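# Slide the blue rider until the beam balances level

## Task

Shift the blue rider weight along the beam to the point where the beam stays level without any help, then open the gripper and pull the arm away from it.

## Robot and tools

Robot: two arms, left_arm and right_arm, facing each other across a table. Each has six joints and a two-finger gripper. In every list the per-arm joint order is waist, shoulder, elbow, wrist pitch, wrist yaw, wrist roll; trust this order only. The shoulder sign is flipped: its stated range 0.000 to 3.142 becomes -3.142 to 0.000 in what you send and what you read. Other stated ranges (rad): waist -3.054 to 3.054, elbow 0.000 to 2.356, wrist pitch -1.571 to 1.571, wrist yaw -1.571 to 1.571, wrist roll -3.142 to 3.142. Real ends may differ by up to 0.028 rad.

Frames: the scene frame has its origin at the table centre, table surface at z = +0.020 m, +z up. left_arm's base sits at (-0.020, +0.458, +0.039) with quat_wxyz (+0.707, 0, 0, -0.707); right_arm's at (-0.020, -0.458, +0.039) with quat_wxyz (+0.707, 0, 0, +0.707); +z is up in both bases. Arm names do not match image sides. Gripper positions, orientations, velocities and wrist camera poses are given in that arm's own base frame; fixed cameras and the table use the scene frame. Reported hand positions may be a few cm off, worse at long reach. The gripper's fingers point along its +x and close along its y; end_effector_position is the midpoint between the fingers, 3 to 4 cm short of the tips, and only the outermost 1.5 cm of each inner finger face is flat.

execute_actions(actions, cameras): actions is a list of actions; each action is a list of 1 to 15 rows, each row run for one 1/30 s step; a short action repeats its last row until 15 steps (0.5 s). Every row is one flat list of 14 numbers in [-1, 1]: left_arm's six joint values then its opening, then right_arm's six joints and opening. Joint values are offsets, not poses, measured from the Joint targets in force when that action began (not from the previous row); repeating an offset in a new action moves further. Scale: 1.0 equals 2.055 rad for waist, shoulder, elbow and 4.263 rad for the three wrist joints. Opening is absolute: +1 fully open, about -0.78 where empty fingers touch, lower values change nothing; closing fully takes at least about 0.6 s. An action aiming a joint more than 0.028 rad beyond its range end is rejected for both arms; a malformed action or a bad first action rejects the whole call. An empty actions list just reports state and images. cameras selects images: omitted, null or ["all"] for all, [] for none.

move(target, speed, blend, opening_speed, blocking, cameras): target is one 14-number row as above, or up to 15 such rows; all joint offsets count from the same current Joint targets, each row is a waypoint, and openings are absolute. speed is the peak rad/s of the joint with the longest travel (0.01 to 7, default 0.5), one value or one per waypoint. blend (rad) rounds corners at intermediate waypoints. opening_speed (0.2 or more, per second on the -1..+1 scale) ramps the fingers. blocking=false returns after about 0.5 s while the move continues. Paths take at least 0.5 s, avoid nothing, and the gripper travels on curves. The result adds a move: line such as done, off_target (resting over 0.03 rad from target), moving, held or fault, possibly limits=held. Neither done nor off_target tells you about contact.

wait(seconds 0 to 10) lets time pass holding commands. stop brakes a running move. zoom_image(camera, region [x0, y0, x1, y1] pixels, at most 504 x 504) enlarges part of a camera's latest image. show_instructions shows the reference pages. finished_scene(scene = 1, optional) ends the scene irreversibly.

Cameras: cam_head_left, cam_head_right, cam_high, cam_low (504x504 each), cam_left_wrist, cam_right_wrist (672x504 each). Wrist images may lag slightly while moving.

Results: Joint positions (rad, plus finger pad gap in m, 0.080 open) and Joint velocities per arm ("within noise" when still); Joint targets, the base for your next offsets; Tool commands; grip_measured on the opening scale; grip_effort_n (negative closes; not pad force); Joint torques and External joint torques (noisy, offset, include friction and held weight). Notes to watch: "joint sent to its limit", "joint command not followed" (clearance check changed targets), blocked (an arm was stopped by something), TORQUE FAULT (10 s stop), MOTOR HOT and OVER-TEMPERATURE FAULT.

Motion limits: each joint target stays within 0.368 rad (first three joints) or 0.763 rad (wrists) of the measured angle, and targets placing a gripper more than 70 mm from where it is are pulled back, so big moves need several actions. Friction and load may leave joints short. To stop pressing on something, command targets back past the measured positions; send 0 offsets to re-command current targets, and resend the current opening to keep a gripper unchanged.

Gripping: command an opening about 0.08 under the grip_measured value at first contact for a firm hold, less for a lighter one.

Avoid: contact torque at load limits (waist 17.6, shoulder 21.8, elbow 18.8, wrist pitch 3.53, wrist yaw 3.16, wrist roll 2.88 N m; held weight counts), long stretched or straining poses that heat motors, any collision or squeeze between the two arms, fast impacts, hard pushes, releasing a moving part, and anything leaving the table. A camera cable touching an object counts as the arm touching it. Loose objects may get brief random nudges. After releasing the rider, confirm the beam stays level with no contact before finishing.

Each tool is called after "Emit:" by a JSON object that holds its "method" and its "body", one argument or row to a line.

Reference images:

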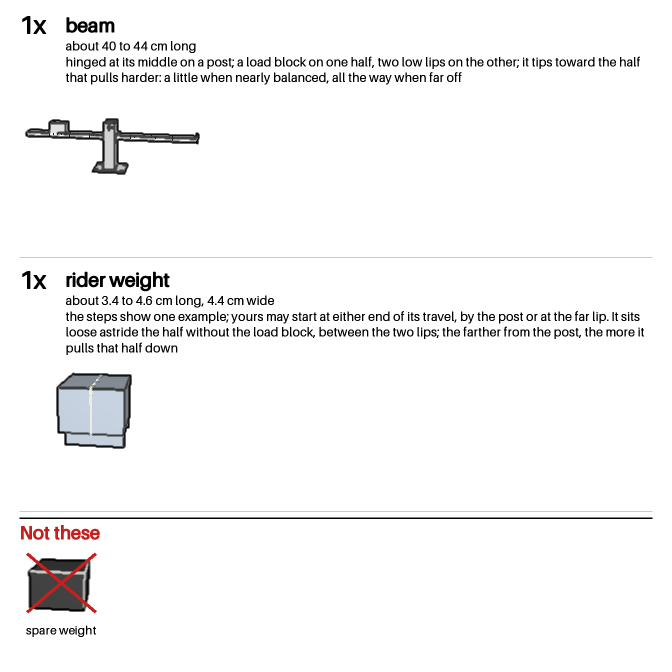

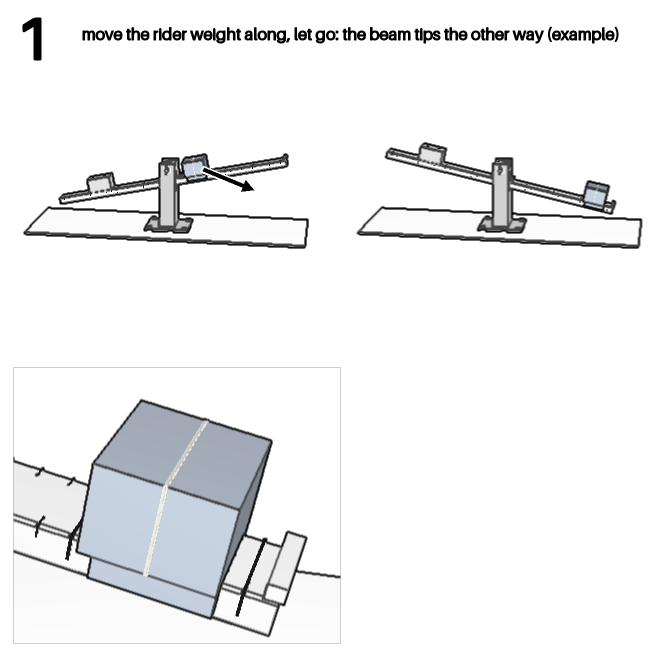

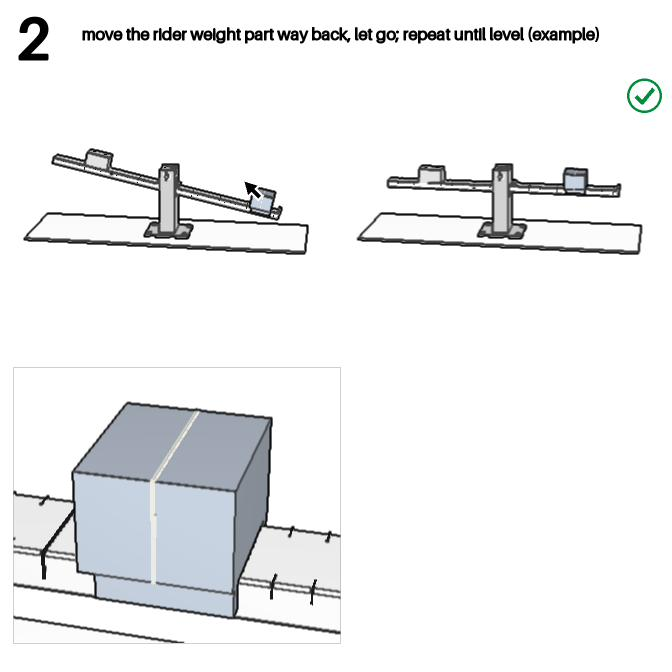

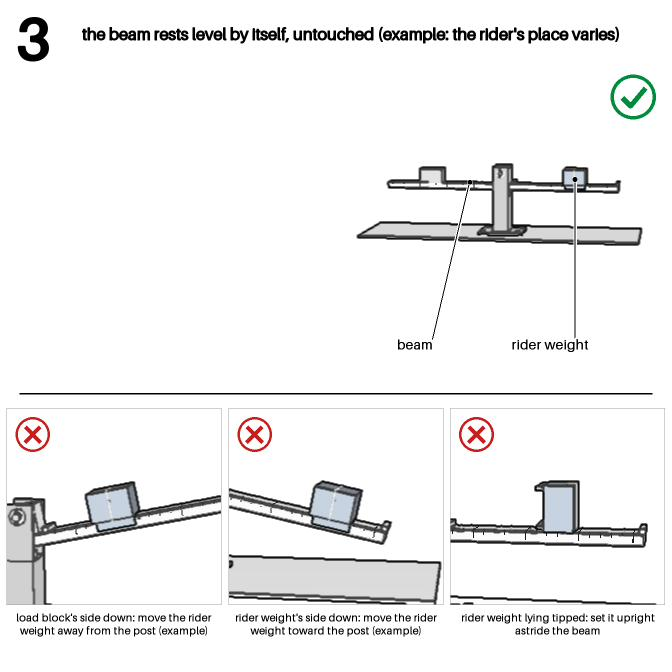

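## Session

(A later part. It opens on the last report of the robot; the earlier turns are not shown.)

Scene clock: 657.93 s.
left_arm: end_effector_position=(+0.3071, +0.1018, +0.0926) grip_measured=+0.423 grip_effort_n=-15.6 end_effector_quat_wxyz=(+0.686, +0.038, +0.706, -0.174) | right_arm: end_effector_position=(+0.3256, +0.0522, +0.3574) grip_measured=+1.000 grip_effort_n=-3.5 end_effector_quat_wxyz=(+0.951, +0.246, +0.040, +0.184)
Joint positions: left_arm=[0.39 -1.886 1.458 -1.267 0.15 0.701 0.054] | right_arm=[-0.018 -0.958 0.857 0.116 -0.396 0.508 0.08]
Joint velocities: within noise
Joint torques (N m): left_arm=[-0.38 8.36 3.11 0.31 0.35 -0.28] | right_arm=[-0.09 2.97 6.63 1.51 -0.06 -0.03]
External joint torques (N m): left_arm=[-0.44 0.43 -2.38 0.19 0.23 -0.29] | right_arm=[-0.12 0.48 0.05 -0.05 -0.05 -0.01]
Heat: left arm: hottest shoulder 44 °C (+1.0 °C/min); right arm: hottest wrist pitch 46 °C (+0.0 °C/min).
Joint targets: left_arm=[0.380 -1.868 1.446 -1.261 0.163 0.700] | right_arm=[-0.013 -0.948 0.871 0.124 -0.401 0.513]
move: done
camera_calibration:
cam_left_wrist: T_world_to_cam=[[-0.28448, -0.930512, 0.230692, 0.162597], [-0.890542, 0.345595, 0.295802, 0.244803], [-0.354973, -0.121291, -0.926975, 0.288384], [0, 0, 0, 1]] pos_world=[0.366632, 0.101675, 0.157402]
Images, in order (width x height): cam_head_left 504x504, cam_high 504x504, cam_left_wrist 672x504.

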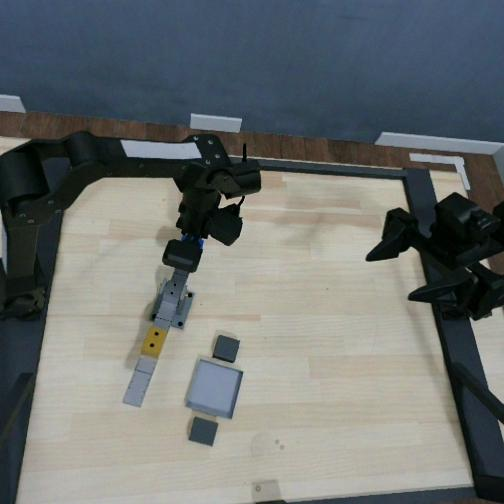

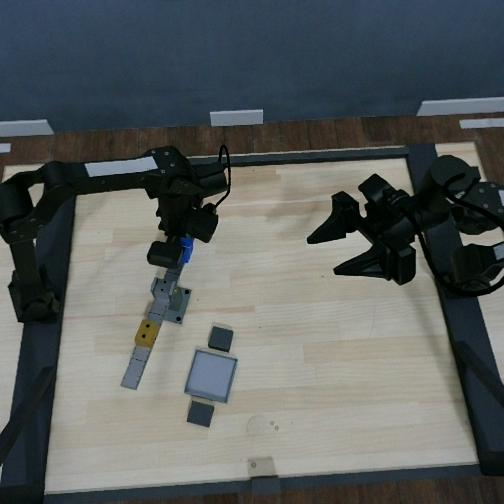

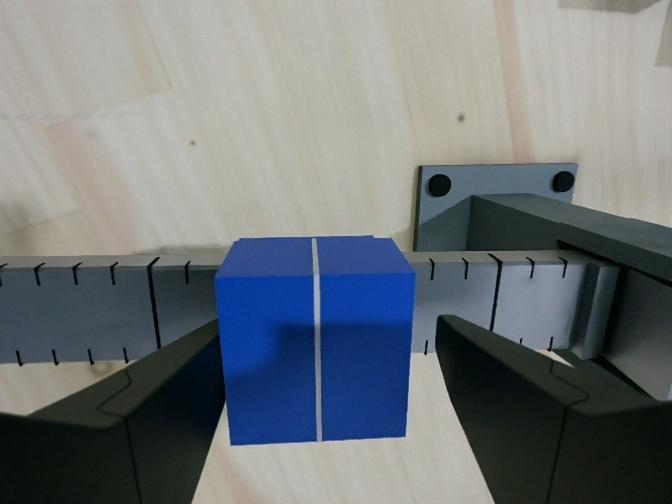

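Emit:
{"method": "zoom_image", "body": {
  "camera": "cam_high",
  "region": [120, 190, 240, 310]
}}

Emit:
{"method": "zoom_image", "body": {
  "camera": "cam_head_left",
  "region": [120, 200, 240, 320]
}}

Emit:
{"method": "zoom_image", "body": {
  "camera": "cam_left_wrist",
  "region": [400, 150, 672, 450]
}}

Scaled by 4.200.

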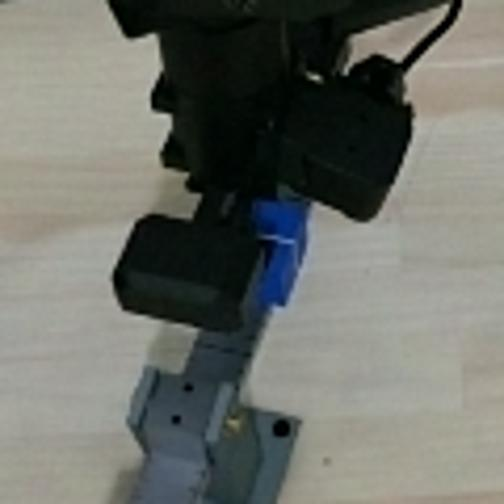

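Scaled by 4.200.

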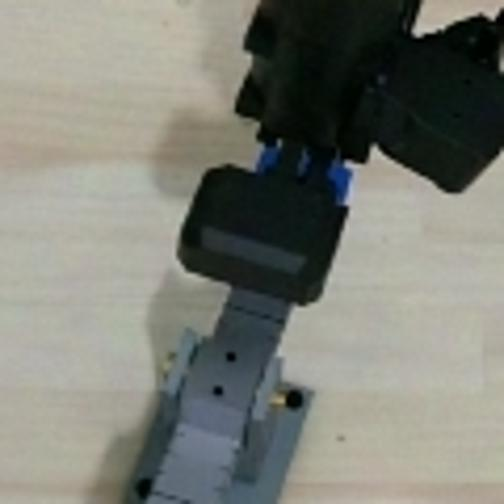

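Scaled by 1.680.

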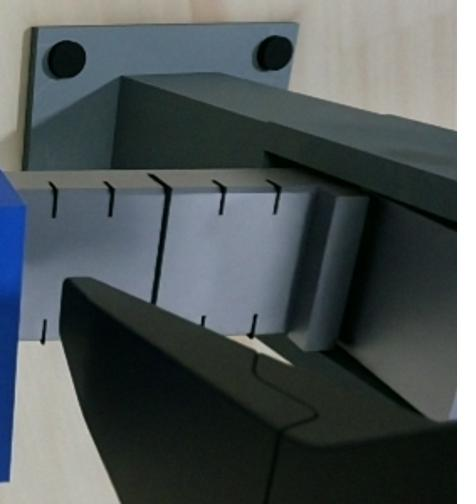

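Emit:
{"method": "move", "body": {
  "target": [-0.02224, 0.02326, -0.02467, 0.00195, 0.00117, -0.01063, 0.42, 0, 0, 0, 0, 0, 0, 1.0],
  "speed": 0.08,
  "cameras": ["cam_left_wrist", "cam_high", "cam_head_left", "cam_low"]
}}

Scene clock: 697.57 s.
left_arm: end_effector_position=(+0.3014, +0.0835, +0.0957) grip_measured=+0.423 grip_effort_n=-15.1 end_effector_quat_wxyz=(+0.685, +0.039, +0.706, -0.174) | right_arm: end_effector_position=(+0.3256, +0.0522, +0.3574) grip_measured=+1.000 grip_effort_n=-3.0 end_effector_quat_wxyz=(+0.951, +0.246, +0.040, +0.184)
Joint positions: left_arm=[0.344 -1.838 1.408 -1.259 0.153 0.657 0.054] | right_arm=[-0.018 -0.958 0.857 0.116 -0.396 0.508 0.08]
Joint velocities: within noise
Joint torques (N m): left_arm=[-0.43 7.95 3.03 0.29 0.39 -0.29] | right_arm=[0.07 3.02 6.62 1.51 -0.06 -0.05]
External joint torques (N m): left_arm=[-0.41 0.35 -2.47 0.16 0.26 -0.3] | right_arm=[0.08 0.55 0.03 -0.05 -0.06 -0.03]
Heat: left arm: hottest shoulder 44 °C (+1.0 °C/min); right arm: hottest wrist pitch 46 °C (+0.0 °C/min).
Joint targets: left_arm=[0.335 -1.821 1.395 -1.253 0.168 0.655] | right_arm=[-0.013 -0.948 0.871 0.124 -0.401 0.513]
move: done
camera_calibration:
cam_left_wrist: T_world_to_cam=[[-0.28599, -0.930379, 0.229356, 0.143749], [-0.889468, 0.346787, 0.297632, 0.244579], [-0.356448, -0.118885, -0.92672, 0.287209], [0, 0, 0, 1]] pos_world=[0.361031, 0.0830696, 0.160399]
Images, in order (width x height): cam_head_left 504x504, cam_high 504x504, cam_low 504x504, cam_left_wrist 672x504.

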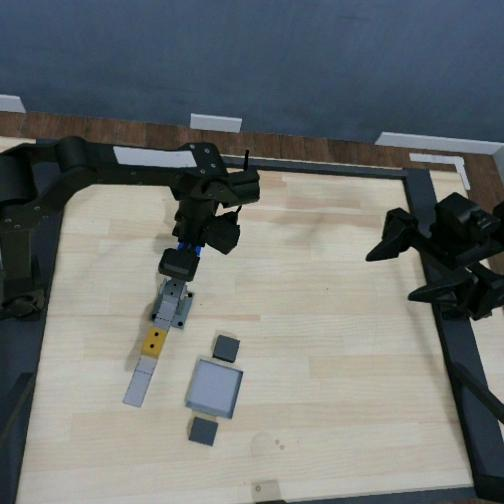

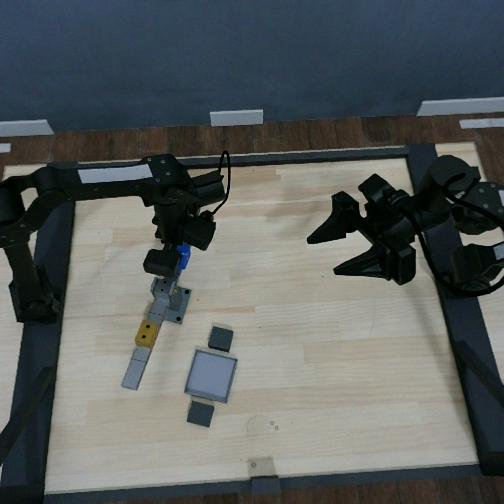

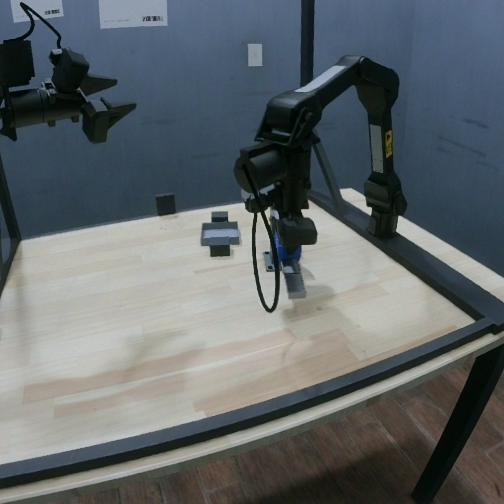

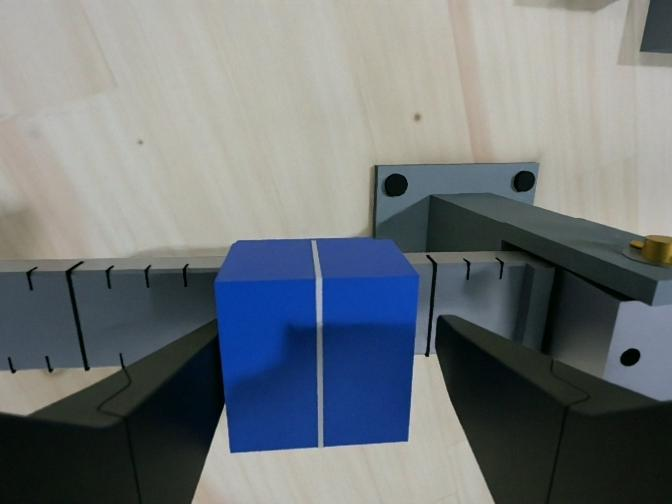

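Emit:
{"method": "zoom_image", "body": {
  "camera": "cam_low",
  "region": [230, 180, 330, 310]
}}

Emit:
{"method": "zoom_image", "body": {
  "camera": "cam_high",
  "region": [120, 210, 220, 330]
}}

Emit:
{"method": "zoom_image", "body": {
  "camera": "cam_high",
  "region": [100, 300, 200, 400]
}}

Scaled by 3.877.

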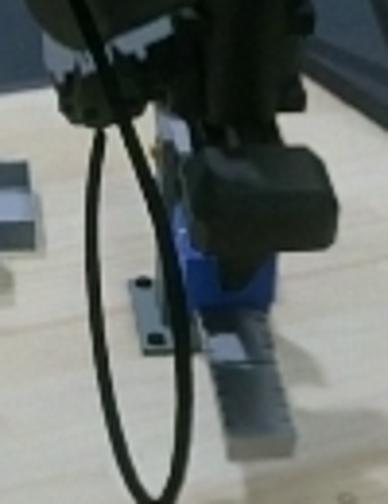

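Scaled by 4.200.

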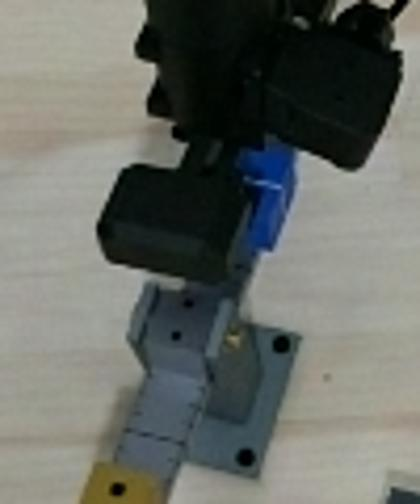

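Scaled by 5.040.

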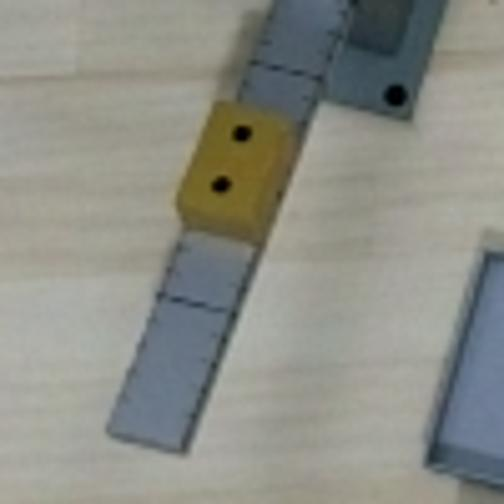

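Emit:
{"method": "move", "body": {
  "target": [0, 0, 0, 0, 0, 0, 0.56, 0, 0, 0, 0, 0, 0, 1.0],
  "opening_speed": 0.5,
  "cameras": ["cam_left_wrist", "cam_high", "cam_head_left", "cam_low", "cam_head_right"]
}}

Emit:
{"method": "zoom_image", "body": {
  "camera": "cam_left_wrist",
  "region": [0, 200, 336, 452]
}}

Emit:
{"method": "zoom_image", "body": {
  "camera": "cam_left_wrist",
  "region": [336, 200, 672, 452]
}}

Emit:
{"method": "zoom_image", "body": {
  "camera": "cam_high",
  "region": [100, 300, 200, 400]
}}

Scene clock: 910.37 s.
left_arm: end_effector_position=(+0.3013, +0.0812, +0.0956) grip_measured=+0.556 grip_effort_n=16.0 end_effector_quat_wxyz=(+0.685, +0.039, +0.706, -0.176) | right_arm: end_effector_position=(+0.3256, +0.0522, +0.3574) grip_measured=+1.000 grip_effort_n=-3.0 end_effector_quat_wxyz=(+0.951, +0.246, +0.040, +0.184)
Joint positions: left_arm=[0.339 -1.837 1.405 -1.259 0.158 0.655 0.06] | right_arm=[-0.018 -0.958 0.857 0.116 -0.396 0.508 0.08]
Joint velocities: within noise
Joint torques (N m): left_arm=[-0.24 7.87 3.14 0.28 0.26 -0.27] | right_arm=[-0.08 2.89 6.65 1.48 -0.05 -0.03]
External joint torques (N m): left_arm=[-0.23 0.33 -2.31 0.17 0.13 -0.28] | right_arm=[-0.1 0.49 0.16 -0.05 -0.04 -0.01]
Heat: left arm: hottest shoulder 41 °C (+0.0 °C/min); right arm: hottest wrist pitch 48 °C (+1.0 °C/min).
Joint targets: left_arm=[0.335 -1.821 1.395 -1.253 0.168 0.655] | right_arm=[-0.013 -0.948 0.871 0.124 -0.401 0.513]
move: done
camera_calibration:
cam_left_wrist: T_world_to_cam=[[-0.288373, -0.928541, 0.233778, 0.141788], [-0.888494, 0.350506, 0.296182, 0.244828], [-0.356958, -0.122299, -0.92608, 0.287189], [0, 0, 0, 1]] pos_world=[0.360931, 0.0809652, 0.1603]
Images, in order (width x height): cam_head_left 504x504, cam_head_right 504x504, cam_high 504x504, cam_low 504x504, cam_left_wrist 672x504.

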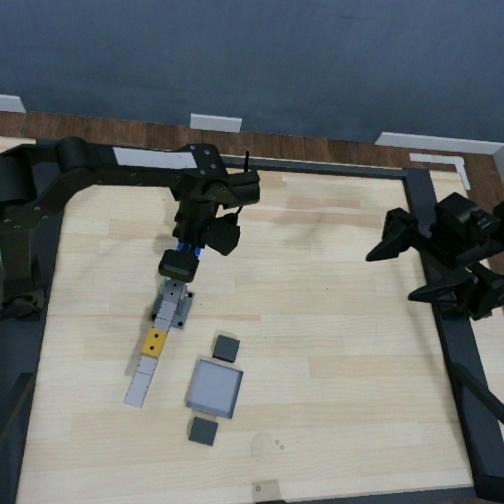

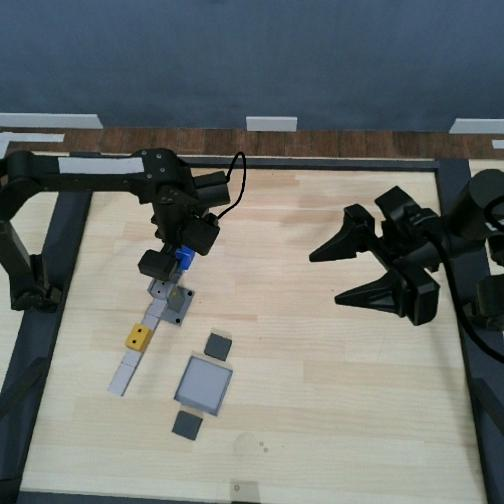

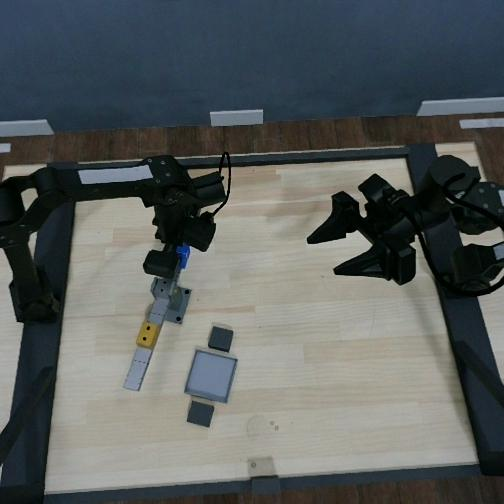

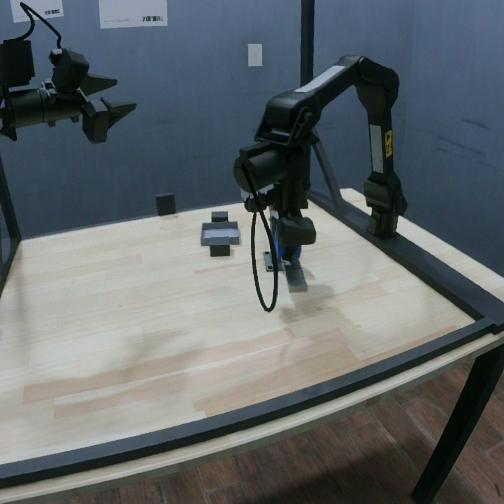

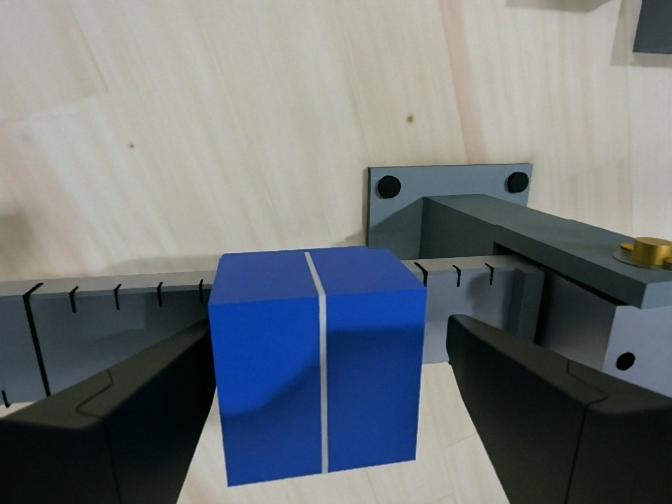

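Scaled by 1.500.

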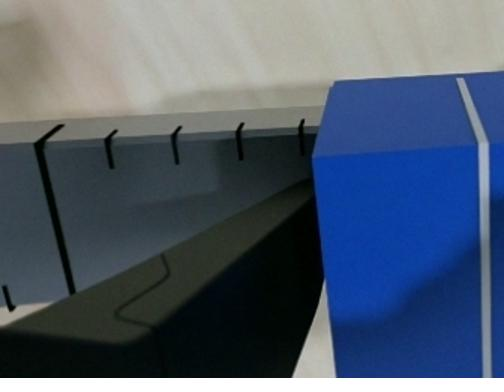

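Scaled by 1.500.

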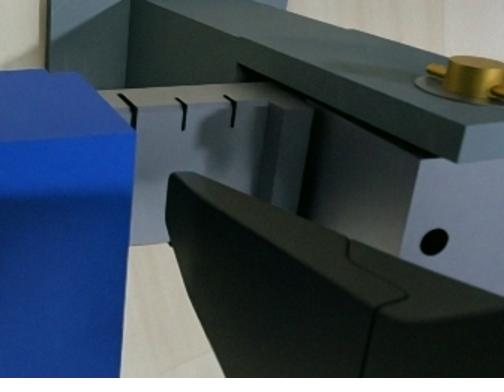

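Scaled by 5.040.

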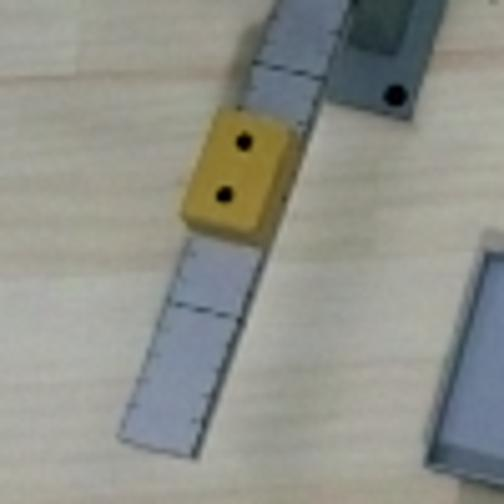

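Emit:
{"method": "move", "body": {
  "target": [
    [0, 0, 0.01752, 0, 0, 0, 0.56, 0, 0, 0, 0, 0, 0, 1.0],
    [0, 0.00886, 0.09543, -0.04145, 0, 0, 0.56, 0, 0, 0, 0, 0, 0, 1.0]
  ],
  "speed": 0.15,
  "cameras": ["cam_left_wrist", "cam_high", "cam_head_left", "cam_low", "cam_head_right"]
}}

Emit:
{"method": "zoom_image", "body": {
  "camera": "cam_high",
  "region": [100, 300, 200, 400]
}}

Emit:
{"method": "zoom_image", "body": {
  "camera": "cam_low",
  "region": [230, 180, 330, 310]
}}

Scene clock: 947.00 s.
left_arm: end_effector_position=(+0.3019, +0.0825, +0.1404) grip_measured=+0.557 grip_effort_n=15.6 end_effector_quat_wxyz=(+0.686, +0.038, +0.705, -0.175) | right_arm: end_effector_position=(+0.3256, +0.0522, +0.3574) grip_measured=+1.000 grip_effort_n=-3.5 end_effector_quat_wxyz=(+0.951, +0.246, +0.040, +0.184)
Joint positions: left_arm=[0.342 -1.82 1.563 -1.431 0.158 0.655 0.06] | right_arm=[-0.018 -0.958 0.857 0.116 -0.396 0.508 0.08]
Joint velocities: within noise
Joint torques (N m): left_arm=[-0.24 7.89 7.27 -0.05 0.24 -0.28] | right_arm=[-0.1 2.94 6.72 1.46 -0.08 -0.02]
External joint torques (N m): left_arm=[-0.22 0.42 1.69 -0.19 0.12 -0.29] | right_arm=[-0.09 0.47 0.14 -0.1 -0.08 0]
Heat: left arm: hottest shoulder 41 °C (+0.0 °C/min); right arm: hottest wrist pitch 48 °C (+1.0 °C/min).
Joint targets: left_arm=[0.335 -1.802 1.591 -1.430 0.168 0.655] | right_arm=[-0.013 -0.948 0.871 0.124 -0.401 0.513]
move: done
camera_calibration:
cam_left_wrist: T_world_to_cam=[[-0.286179, -0.929653, 0.23205, 0.132248], [-0.890408, 0.347481, 0.29399, 0.232786], [-0.353941, -0.122486, -0.927212, 0.328329], [0, 0, 0, 1]] pos_world=[0.361331, 0.0822718, 0.205306]
Images, in order (width x height): cam_head_left 504x504, cam_head_right 504x504, cam_high 504x504, cam_low 504x504, cam_left_wrist 672x504.

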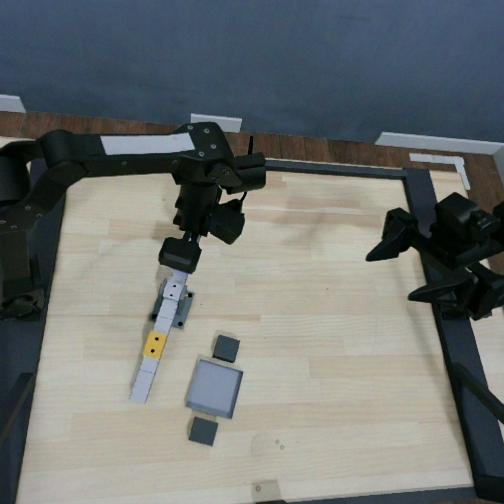

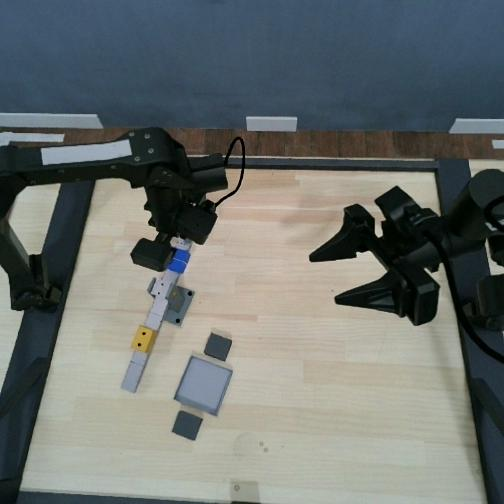

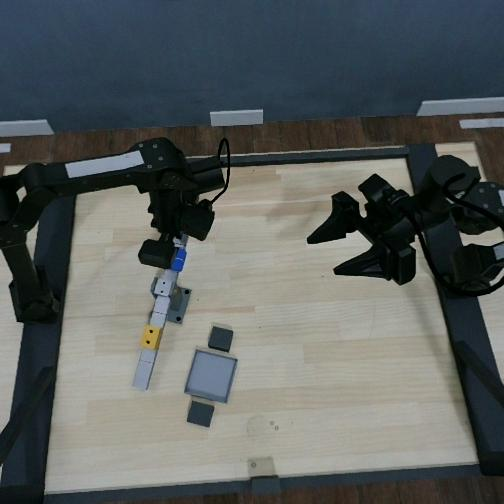

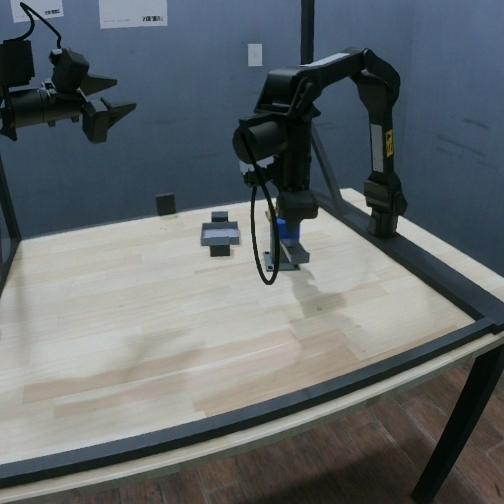

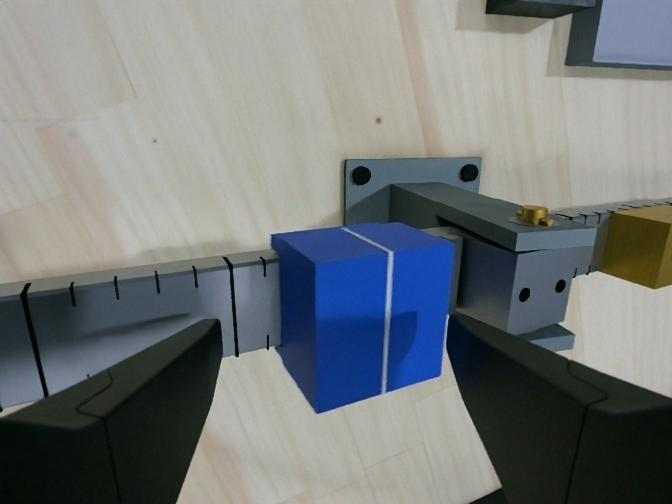

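Scaled by 5.040.

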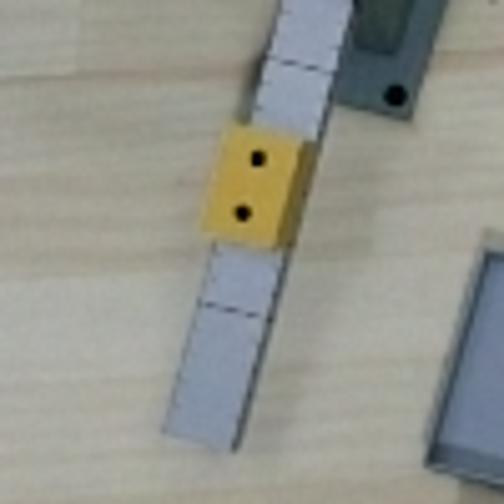

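Scaled by 3.877.

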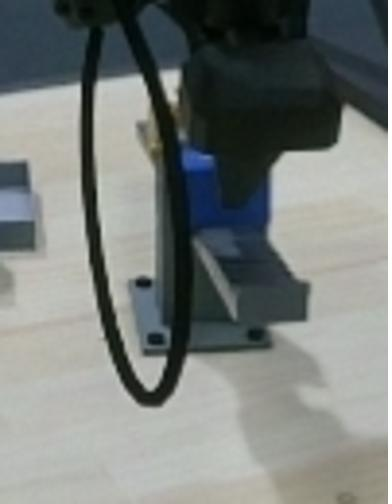

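Emit:
{"method": "zoom_image", "body": {
  "camera": "cam_left_wrist",
  "region": [220, 200, 472, 440]
}}

Emit:
{"method": "zoom_image", "body": {
  "camera": "cam_left_wrist",
  "region": [420, 140, 672, 400]
}}

Scaled by 2.000.

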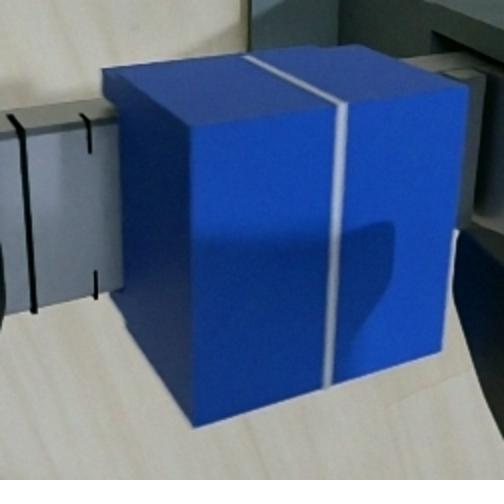

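Scaled by 1.938.

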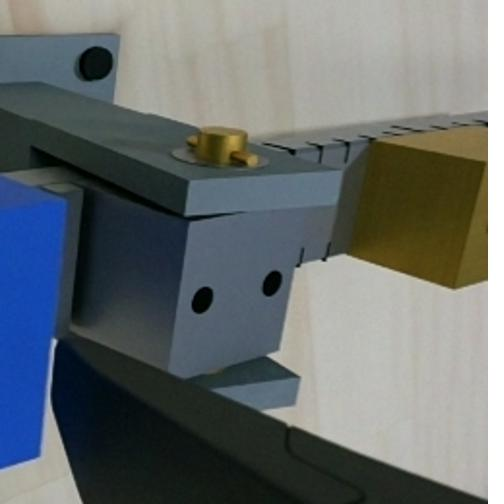

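Emit:
{"method": "move", "body": {
  "target": [-0.06282, 0.06341, -0.06175, 0.01799, -0.03927, -0.033, 0.56, 0, 0, 0, 0, 0, 0, 1.0],
  "speed": 0.15,
  "cameras": ["cam_left_wrist", "cam_high", "cam_low"]
}}

Emit:
{"method": "zoom_image", "body": {
  "camera": "cam_low",
  "region": [250, 200, 350, 300]
}}

Scene clock: 1147.57 s.
left_arm: end_effector_position=(+0.2966, +0.0588, +0.1542) grip_measured=+0.557 grip_effort_n=15.1 end_effector_quat_wxyz=(+0.698, +0.107, +0.699, -0.115) | right_arm: end_effector_position=(+0.3256, +0.0522, +0.3574) grip_measured=+1.000 grip_effort_n=-3.5 end_effector_quat_wxyz=(+0.951, +0.246, +0.040, +0.184)
Joint positions: left_arm=[0.201 -1.689 1.476 -1.362 0.01 0.516 0.06] | right_arm=[-0.018 -0.958 0.857 0.116 -0.396 0.508 0.08]
Joint velocities: within noise
Joint torques (N m): left_arm=[-0.11 7.32 3.33 0.64 -0.16 -0.29] | right_arm=[-0.03 2.98 6.75 1.47 -0.03 0.01]
External joint torques (N m): left_arm=[-0.05 0.63 -2.46 0.3 -0.2 -0.29] | right_arm=[-0.01 0.58 0.23 -0.07 -0.03 0.04]
Heat: left arm: hottest shoulder 43 °C (+0.0 °C/min); right arm: hottest wrist pitch 49 °C (+1.0 °C/min).
Joint targets: left_arm=[0.205 -1.672 1.464 -1.353 0.000 0.514] | right_arm=[-0.013 -0.948 0.871 0.124 -0.401 0.513]
move: done
camera_calibration:
cam_left_wrist: T_world_to_cam=[[-0.303845, -0.951424, 0.0497048, 0.140221], [-0.903287, 0.304274, 0.302473, 0.237316], [-0.302904, 0.0470071, -0.951861, 0.315081], [0, 0, 0, 1]] pos_world=[0.352409, 0.0463893, 0.221162]
Images, in order (width x height): cam_high 504x504, cam_low 504x504, cam_left_wrist 672x504.

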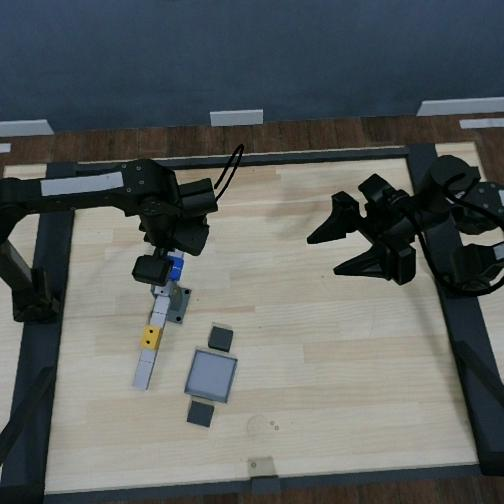

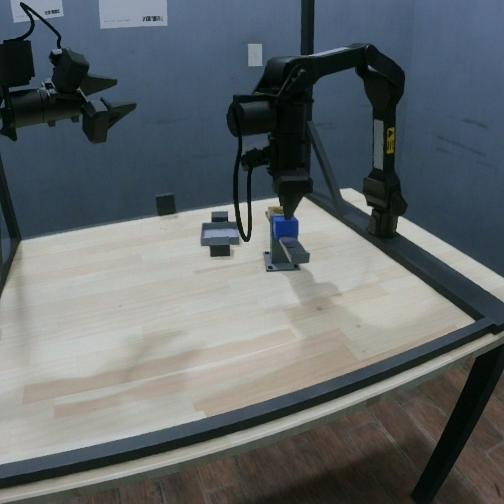

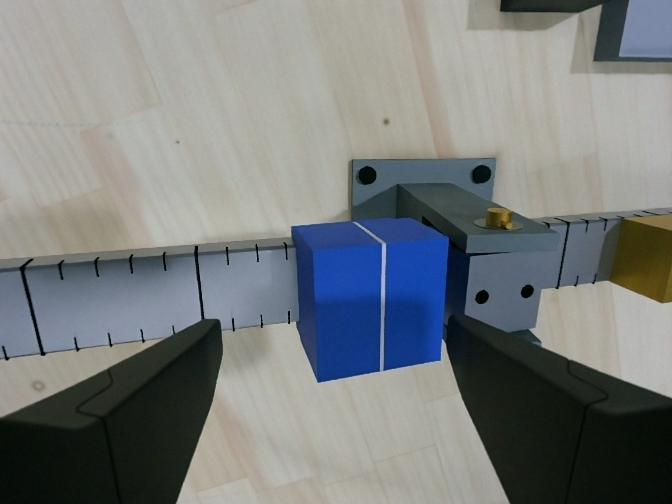

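Scaled by 5.040.

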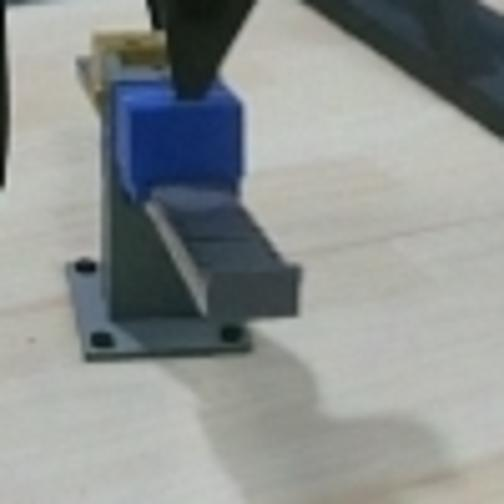

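Emit:
{"method": "move", "body": {
  "target": [-0.01888, 0.01431, 0.00496, -0.00884, -0.00141, -0.37966, 1.0, 0, 0, 0, 0, 0, 0, 1.0],
  "speed": 1.0,
  "opening_speed": 1.0
}}

Emit:
{"method": "zoom_image", "body": {
  "camera": "cam_left_wrist",
  "region": [180, 150, 500, 450]
}}

Emit:
{"method": "zoom_image", "body": {
  "camera": "cam_low",
  "region": [230, 150, 350, 300]
}}

Scene clock: 1212.00 s.
left_arm: end_effector_position=(+0.2901, +0.0504, +0.1624) grip_measured=+1.000 grip_effort_n=15.1 end_effector_quat_wxyz=(+0.568, -0.420, +0.572, +0.417) | right_arm: end_effector_position=(+0.3256, +0.0522, +0.3574) grip_measured=+1.000 grip_effort_n=-3.0 end_effector_quat_wxyz=(+0.951, +0.246, +0.040, +0.184)
Joint positions: left_arm=[0.175 -1.66 1.476 -1.391 0.006 -1.092 0.08] | right_arm=[-0.018 -0.958 0.857 0.116 -0.396 0.508 0.08]
Joint velocities: within noise
Joint torques (N m): left_arm=[-0.28 7.02 4.35 0.04 -0.25 -0.34] | right_arm=[-0.06 3.07 6.57 1.51 -0.04 -0.02]
External joint torques (N m): left_arm=[-0.25 0.62 -1.39 -0.28 -0.21 -0.34] | right_arm=[-0.06 0.65 0.05 -0.03 -0.05 0]
Heat: left arm: hottest shoulder 42 °C (-1.0 °C/min); right arm: hottest wrist pitch 49 °C (+0.0 °C/min).
Joint targets: left_arm=[0.167 -1.643 1.475 -1.391 -0.006 -1.105] | right_arm=[-0.013 -0.948 0.871 0.124 -0.401 0.513]
move: done
camera_calibration:
cam_left_wrist: T_world_to_cam=[[0.955237, -0.293513, 0.0370439, -0.266519], [-0.290175, -0.905179, 0.310563, 0.113326], [-0.0576227, -0.30741, -0.949831, 0.267594], [0, 0, 0, 1]] pos_world=[0.302892, 0.106614, 0.228847]
cam_right_wrist: T_world_to_cam=[[0.31355, -0.815723, -0.486088, 0.119077], [-0.514553, 0.284275, -0.808964, 0.467396], [0.798074, 0.503769, -0.330599, -0.0877764], [0, 0, 0, 1]] pos_world=[0.273216, 0.00848405, 0.40697]

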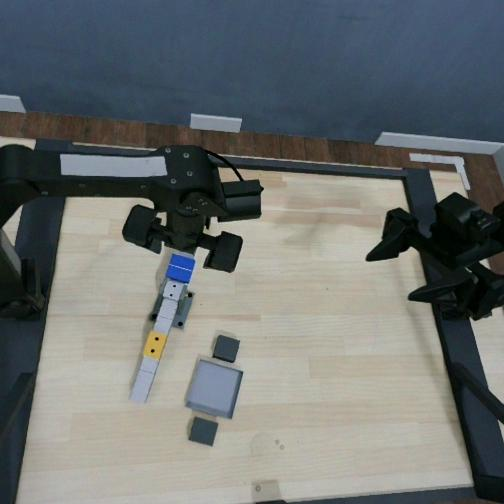

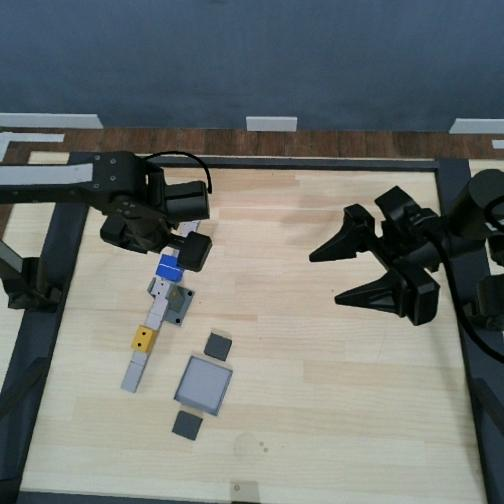

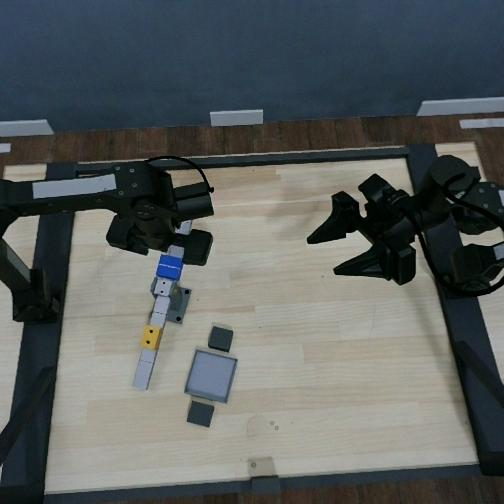

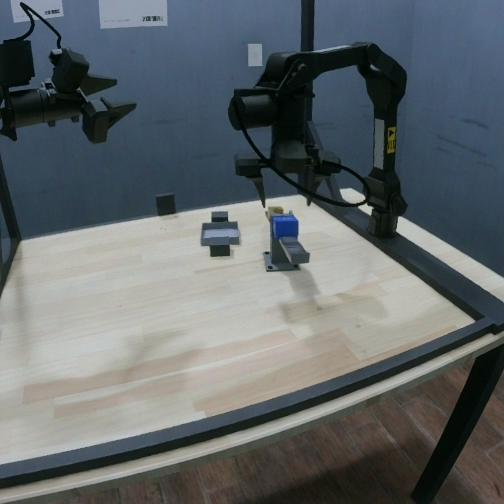

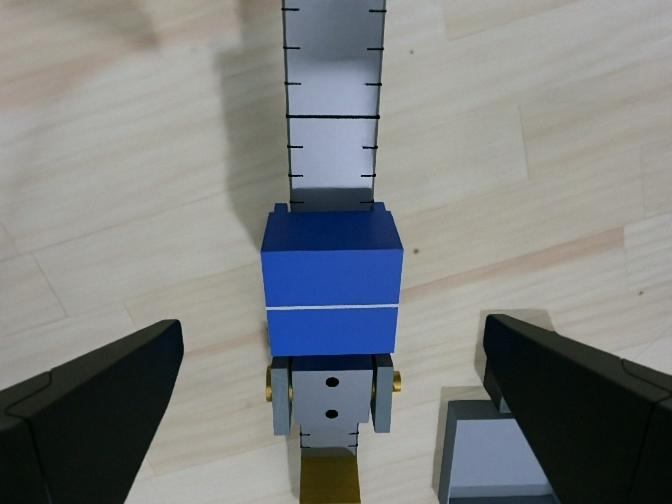

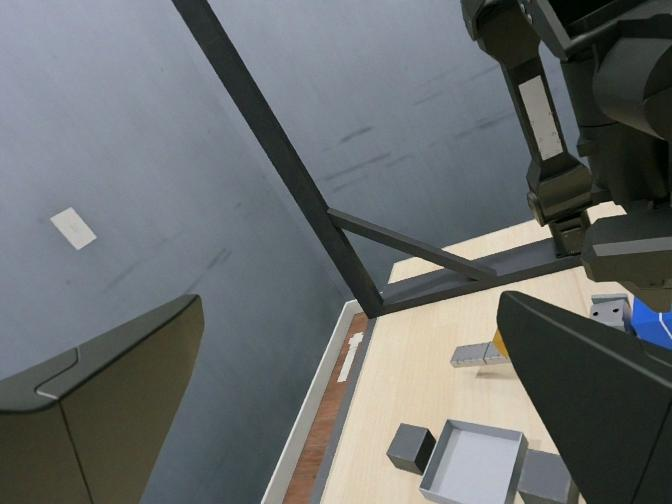

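Scaled by 1.575.

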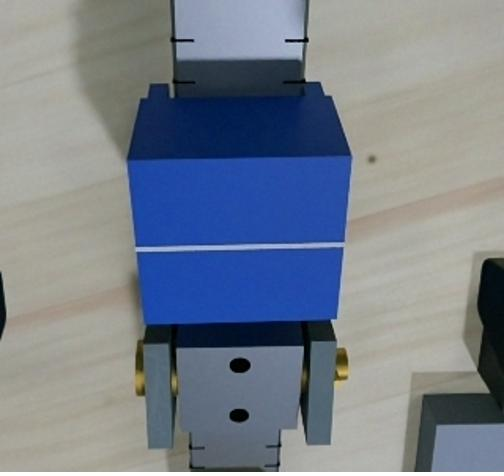

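Scaled by 3.360.

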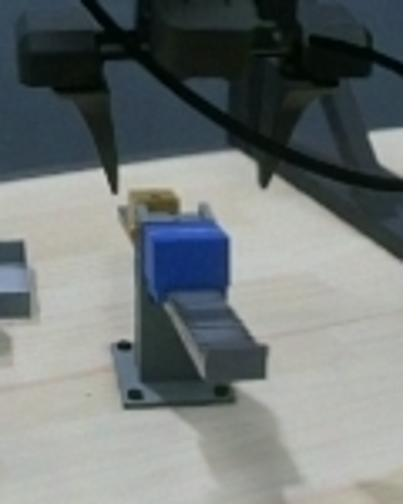

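Emit:
{"method": "move", "body": {
  "target": [0, 0.00122, -0.09956, 0.04743, 0, 0, 1.0, 0, 0, 0, 0, 0, 0, 1.0],
  "speed": 0.2,
  "cameras": ["cam_left_wrist", "cam_high", "cam_low"]
}}

Emit:
{"method": "zoom_image", "body": {
  "camera": "cam_left_wrist",
  "region": [180, 150, 500, 450]
}}

Emit:
{"method": "zoom_image", "body": {
  "camera": "cam_low",
  "region": [230, 150, 350, 300]
}}

Scene clock: 1260.40 s.
left_arm: end_effector_position=(+0.2877, +0.0500, +0.1142) grip_measured=+1.000 grip_effort_n=14.7 end_effector_quat_wxyz=(+0.568, -0.420, +0.572, +0.417) | right_arm: end_effector_position=(+0.3256, +0.0522, +0.3574) grip_measured=+1.000 grip_effort_n=-3.0 end_effector_quat_wxyz=(+0.951, +0.246, +0.040, +0.184)
Joint positions: left_arm=[0.175 -1.657 1.281 -1.198 0.006 -1.092 0.08] | right_arm=[-0.018 -0.958 0.857 0.116 -0.396 0.508 0.08]
Joint velocities: within noise
Joint torques (N m): left_arm=[-0.26 6.99 3.31 0.59 -0.24 -0.31] | right_arm=[0.01 3.01 6.61 1.52 -0.03 0]
External joint torques (N m): left_arm=[-0.23 0.6 -2.37 0.3 -0.2 -0.31] | right_arm=[0 0.56 0.06 -0.03 -0.03 0.02]
Heat: left arm: hottest shoulder 41 °C (-1.0 °C/min); right arm: hottest wrist pitch 49 °C (+0.0 °C/min).
Joint targets: left_arm=[0.167 -1.640 1.270 -1.189 -0.006 -1.105] | right_arm=[-0.013 -0.948 0.871 0.124 -0.401 0.513]
move: done
camera_calibration:
cam_left_wrist: T_world_to_cam=[[0.955176, -0.293529, 0.0384652, -0.262732], [-0.29067, -0.905267, 0.309842, 0.127373], [-0.0561264, -0.307134, -0.95001, 0.221164], [0, 0, 0, 1]] pos_world=[0.300392, 0.106114, 0.180748]
Images, in order (width x height): cam_high 504x504, cam_low 504x504, cam_left_wrist 672x504.

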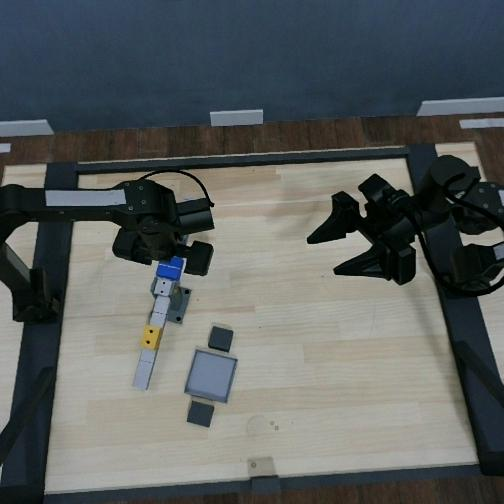

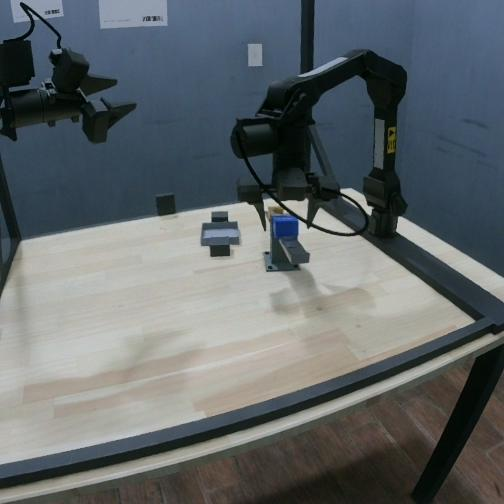

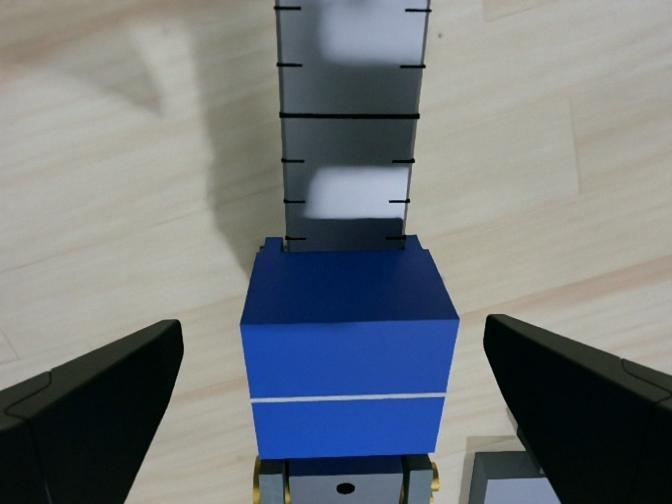

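Scaled by 1.575.

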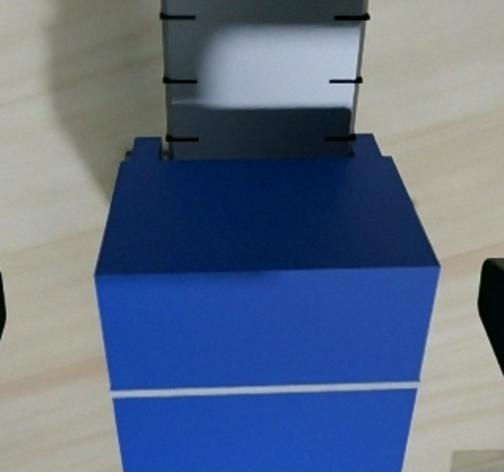

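Scaled by 3.360.

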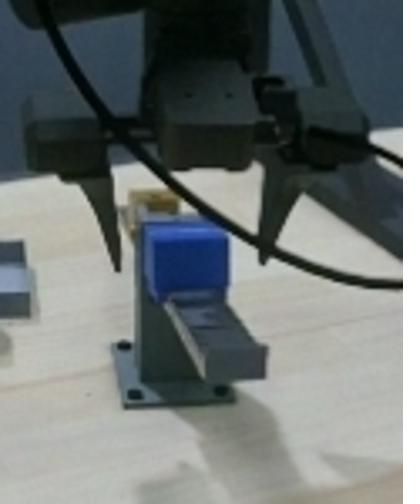

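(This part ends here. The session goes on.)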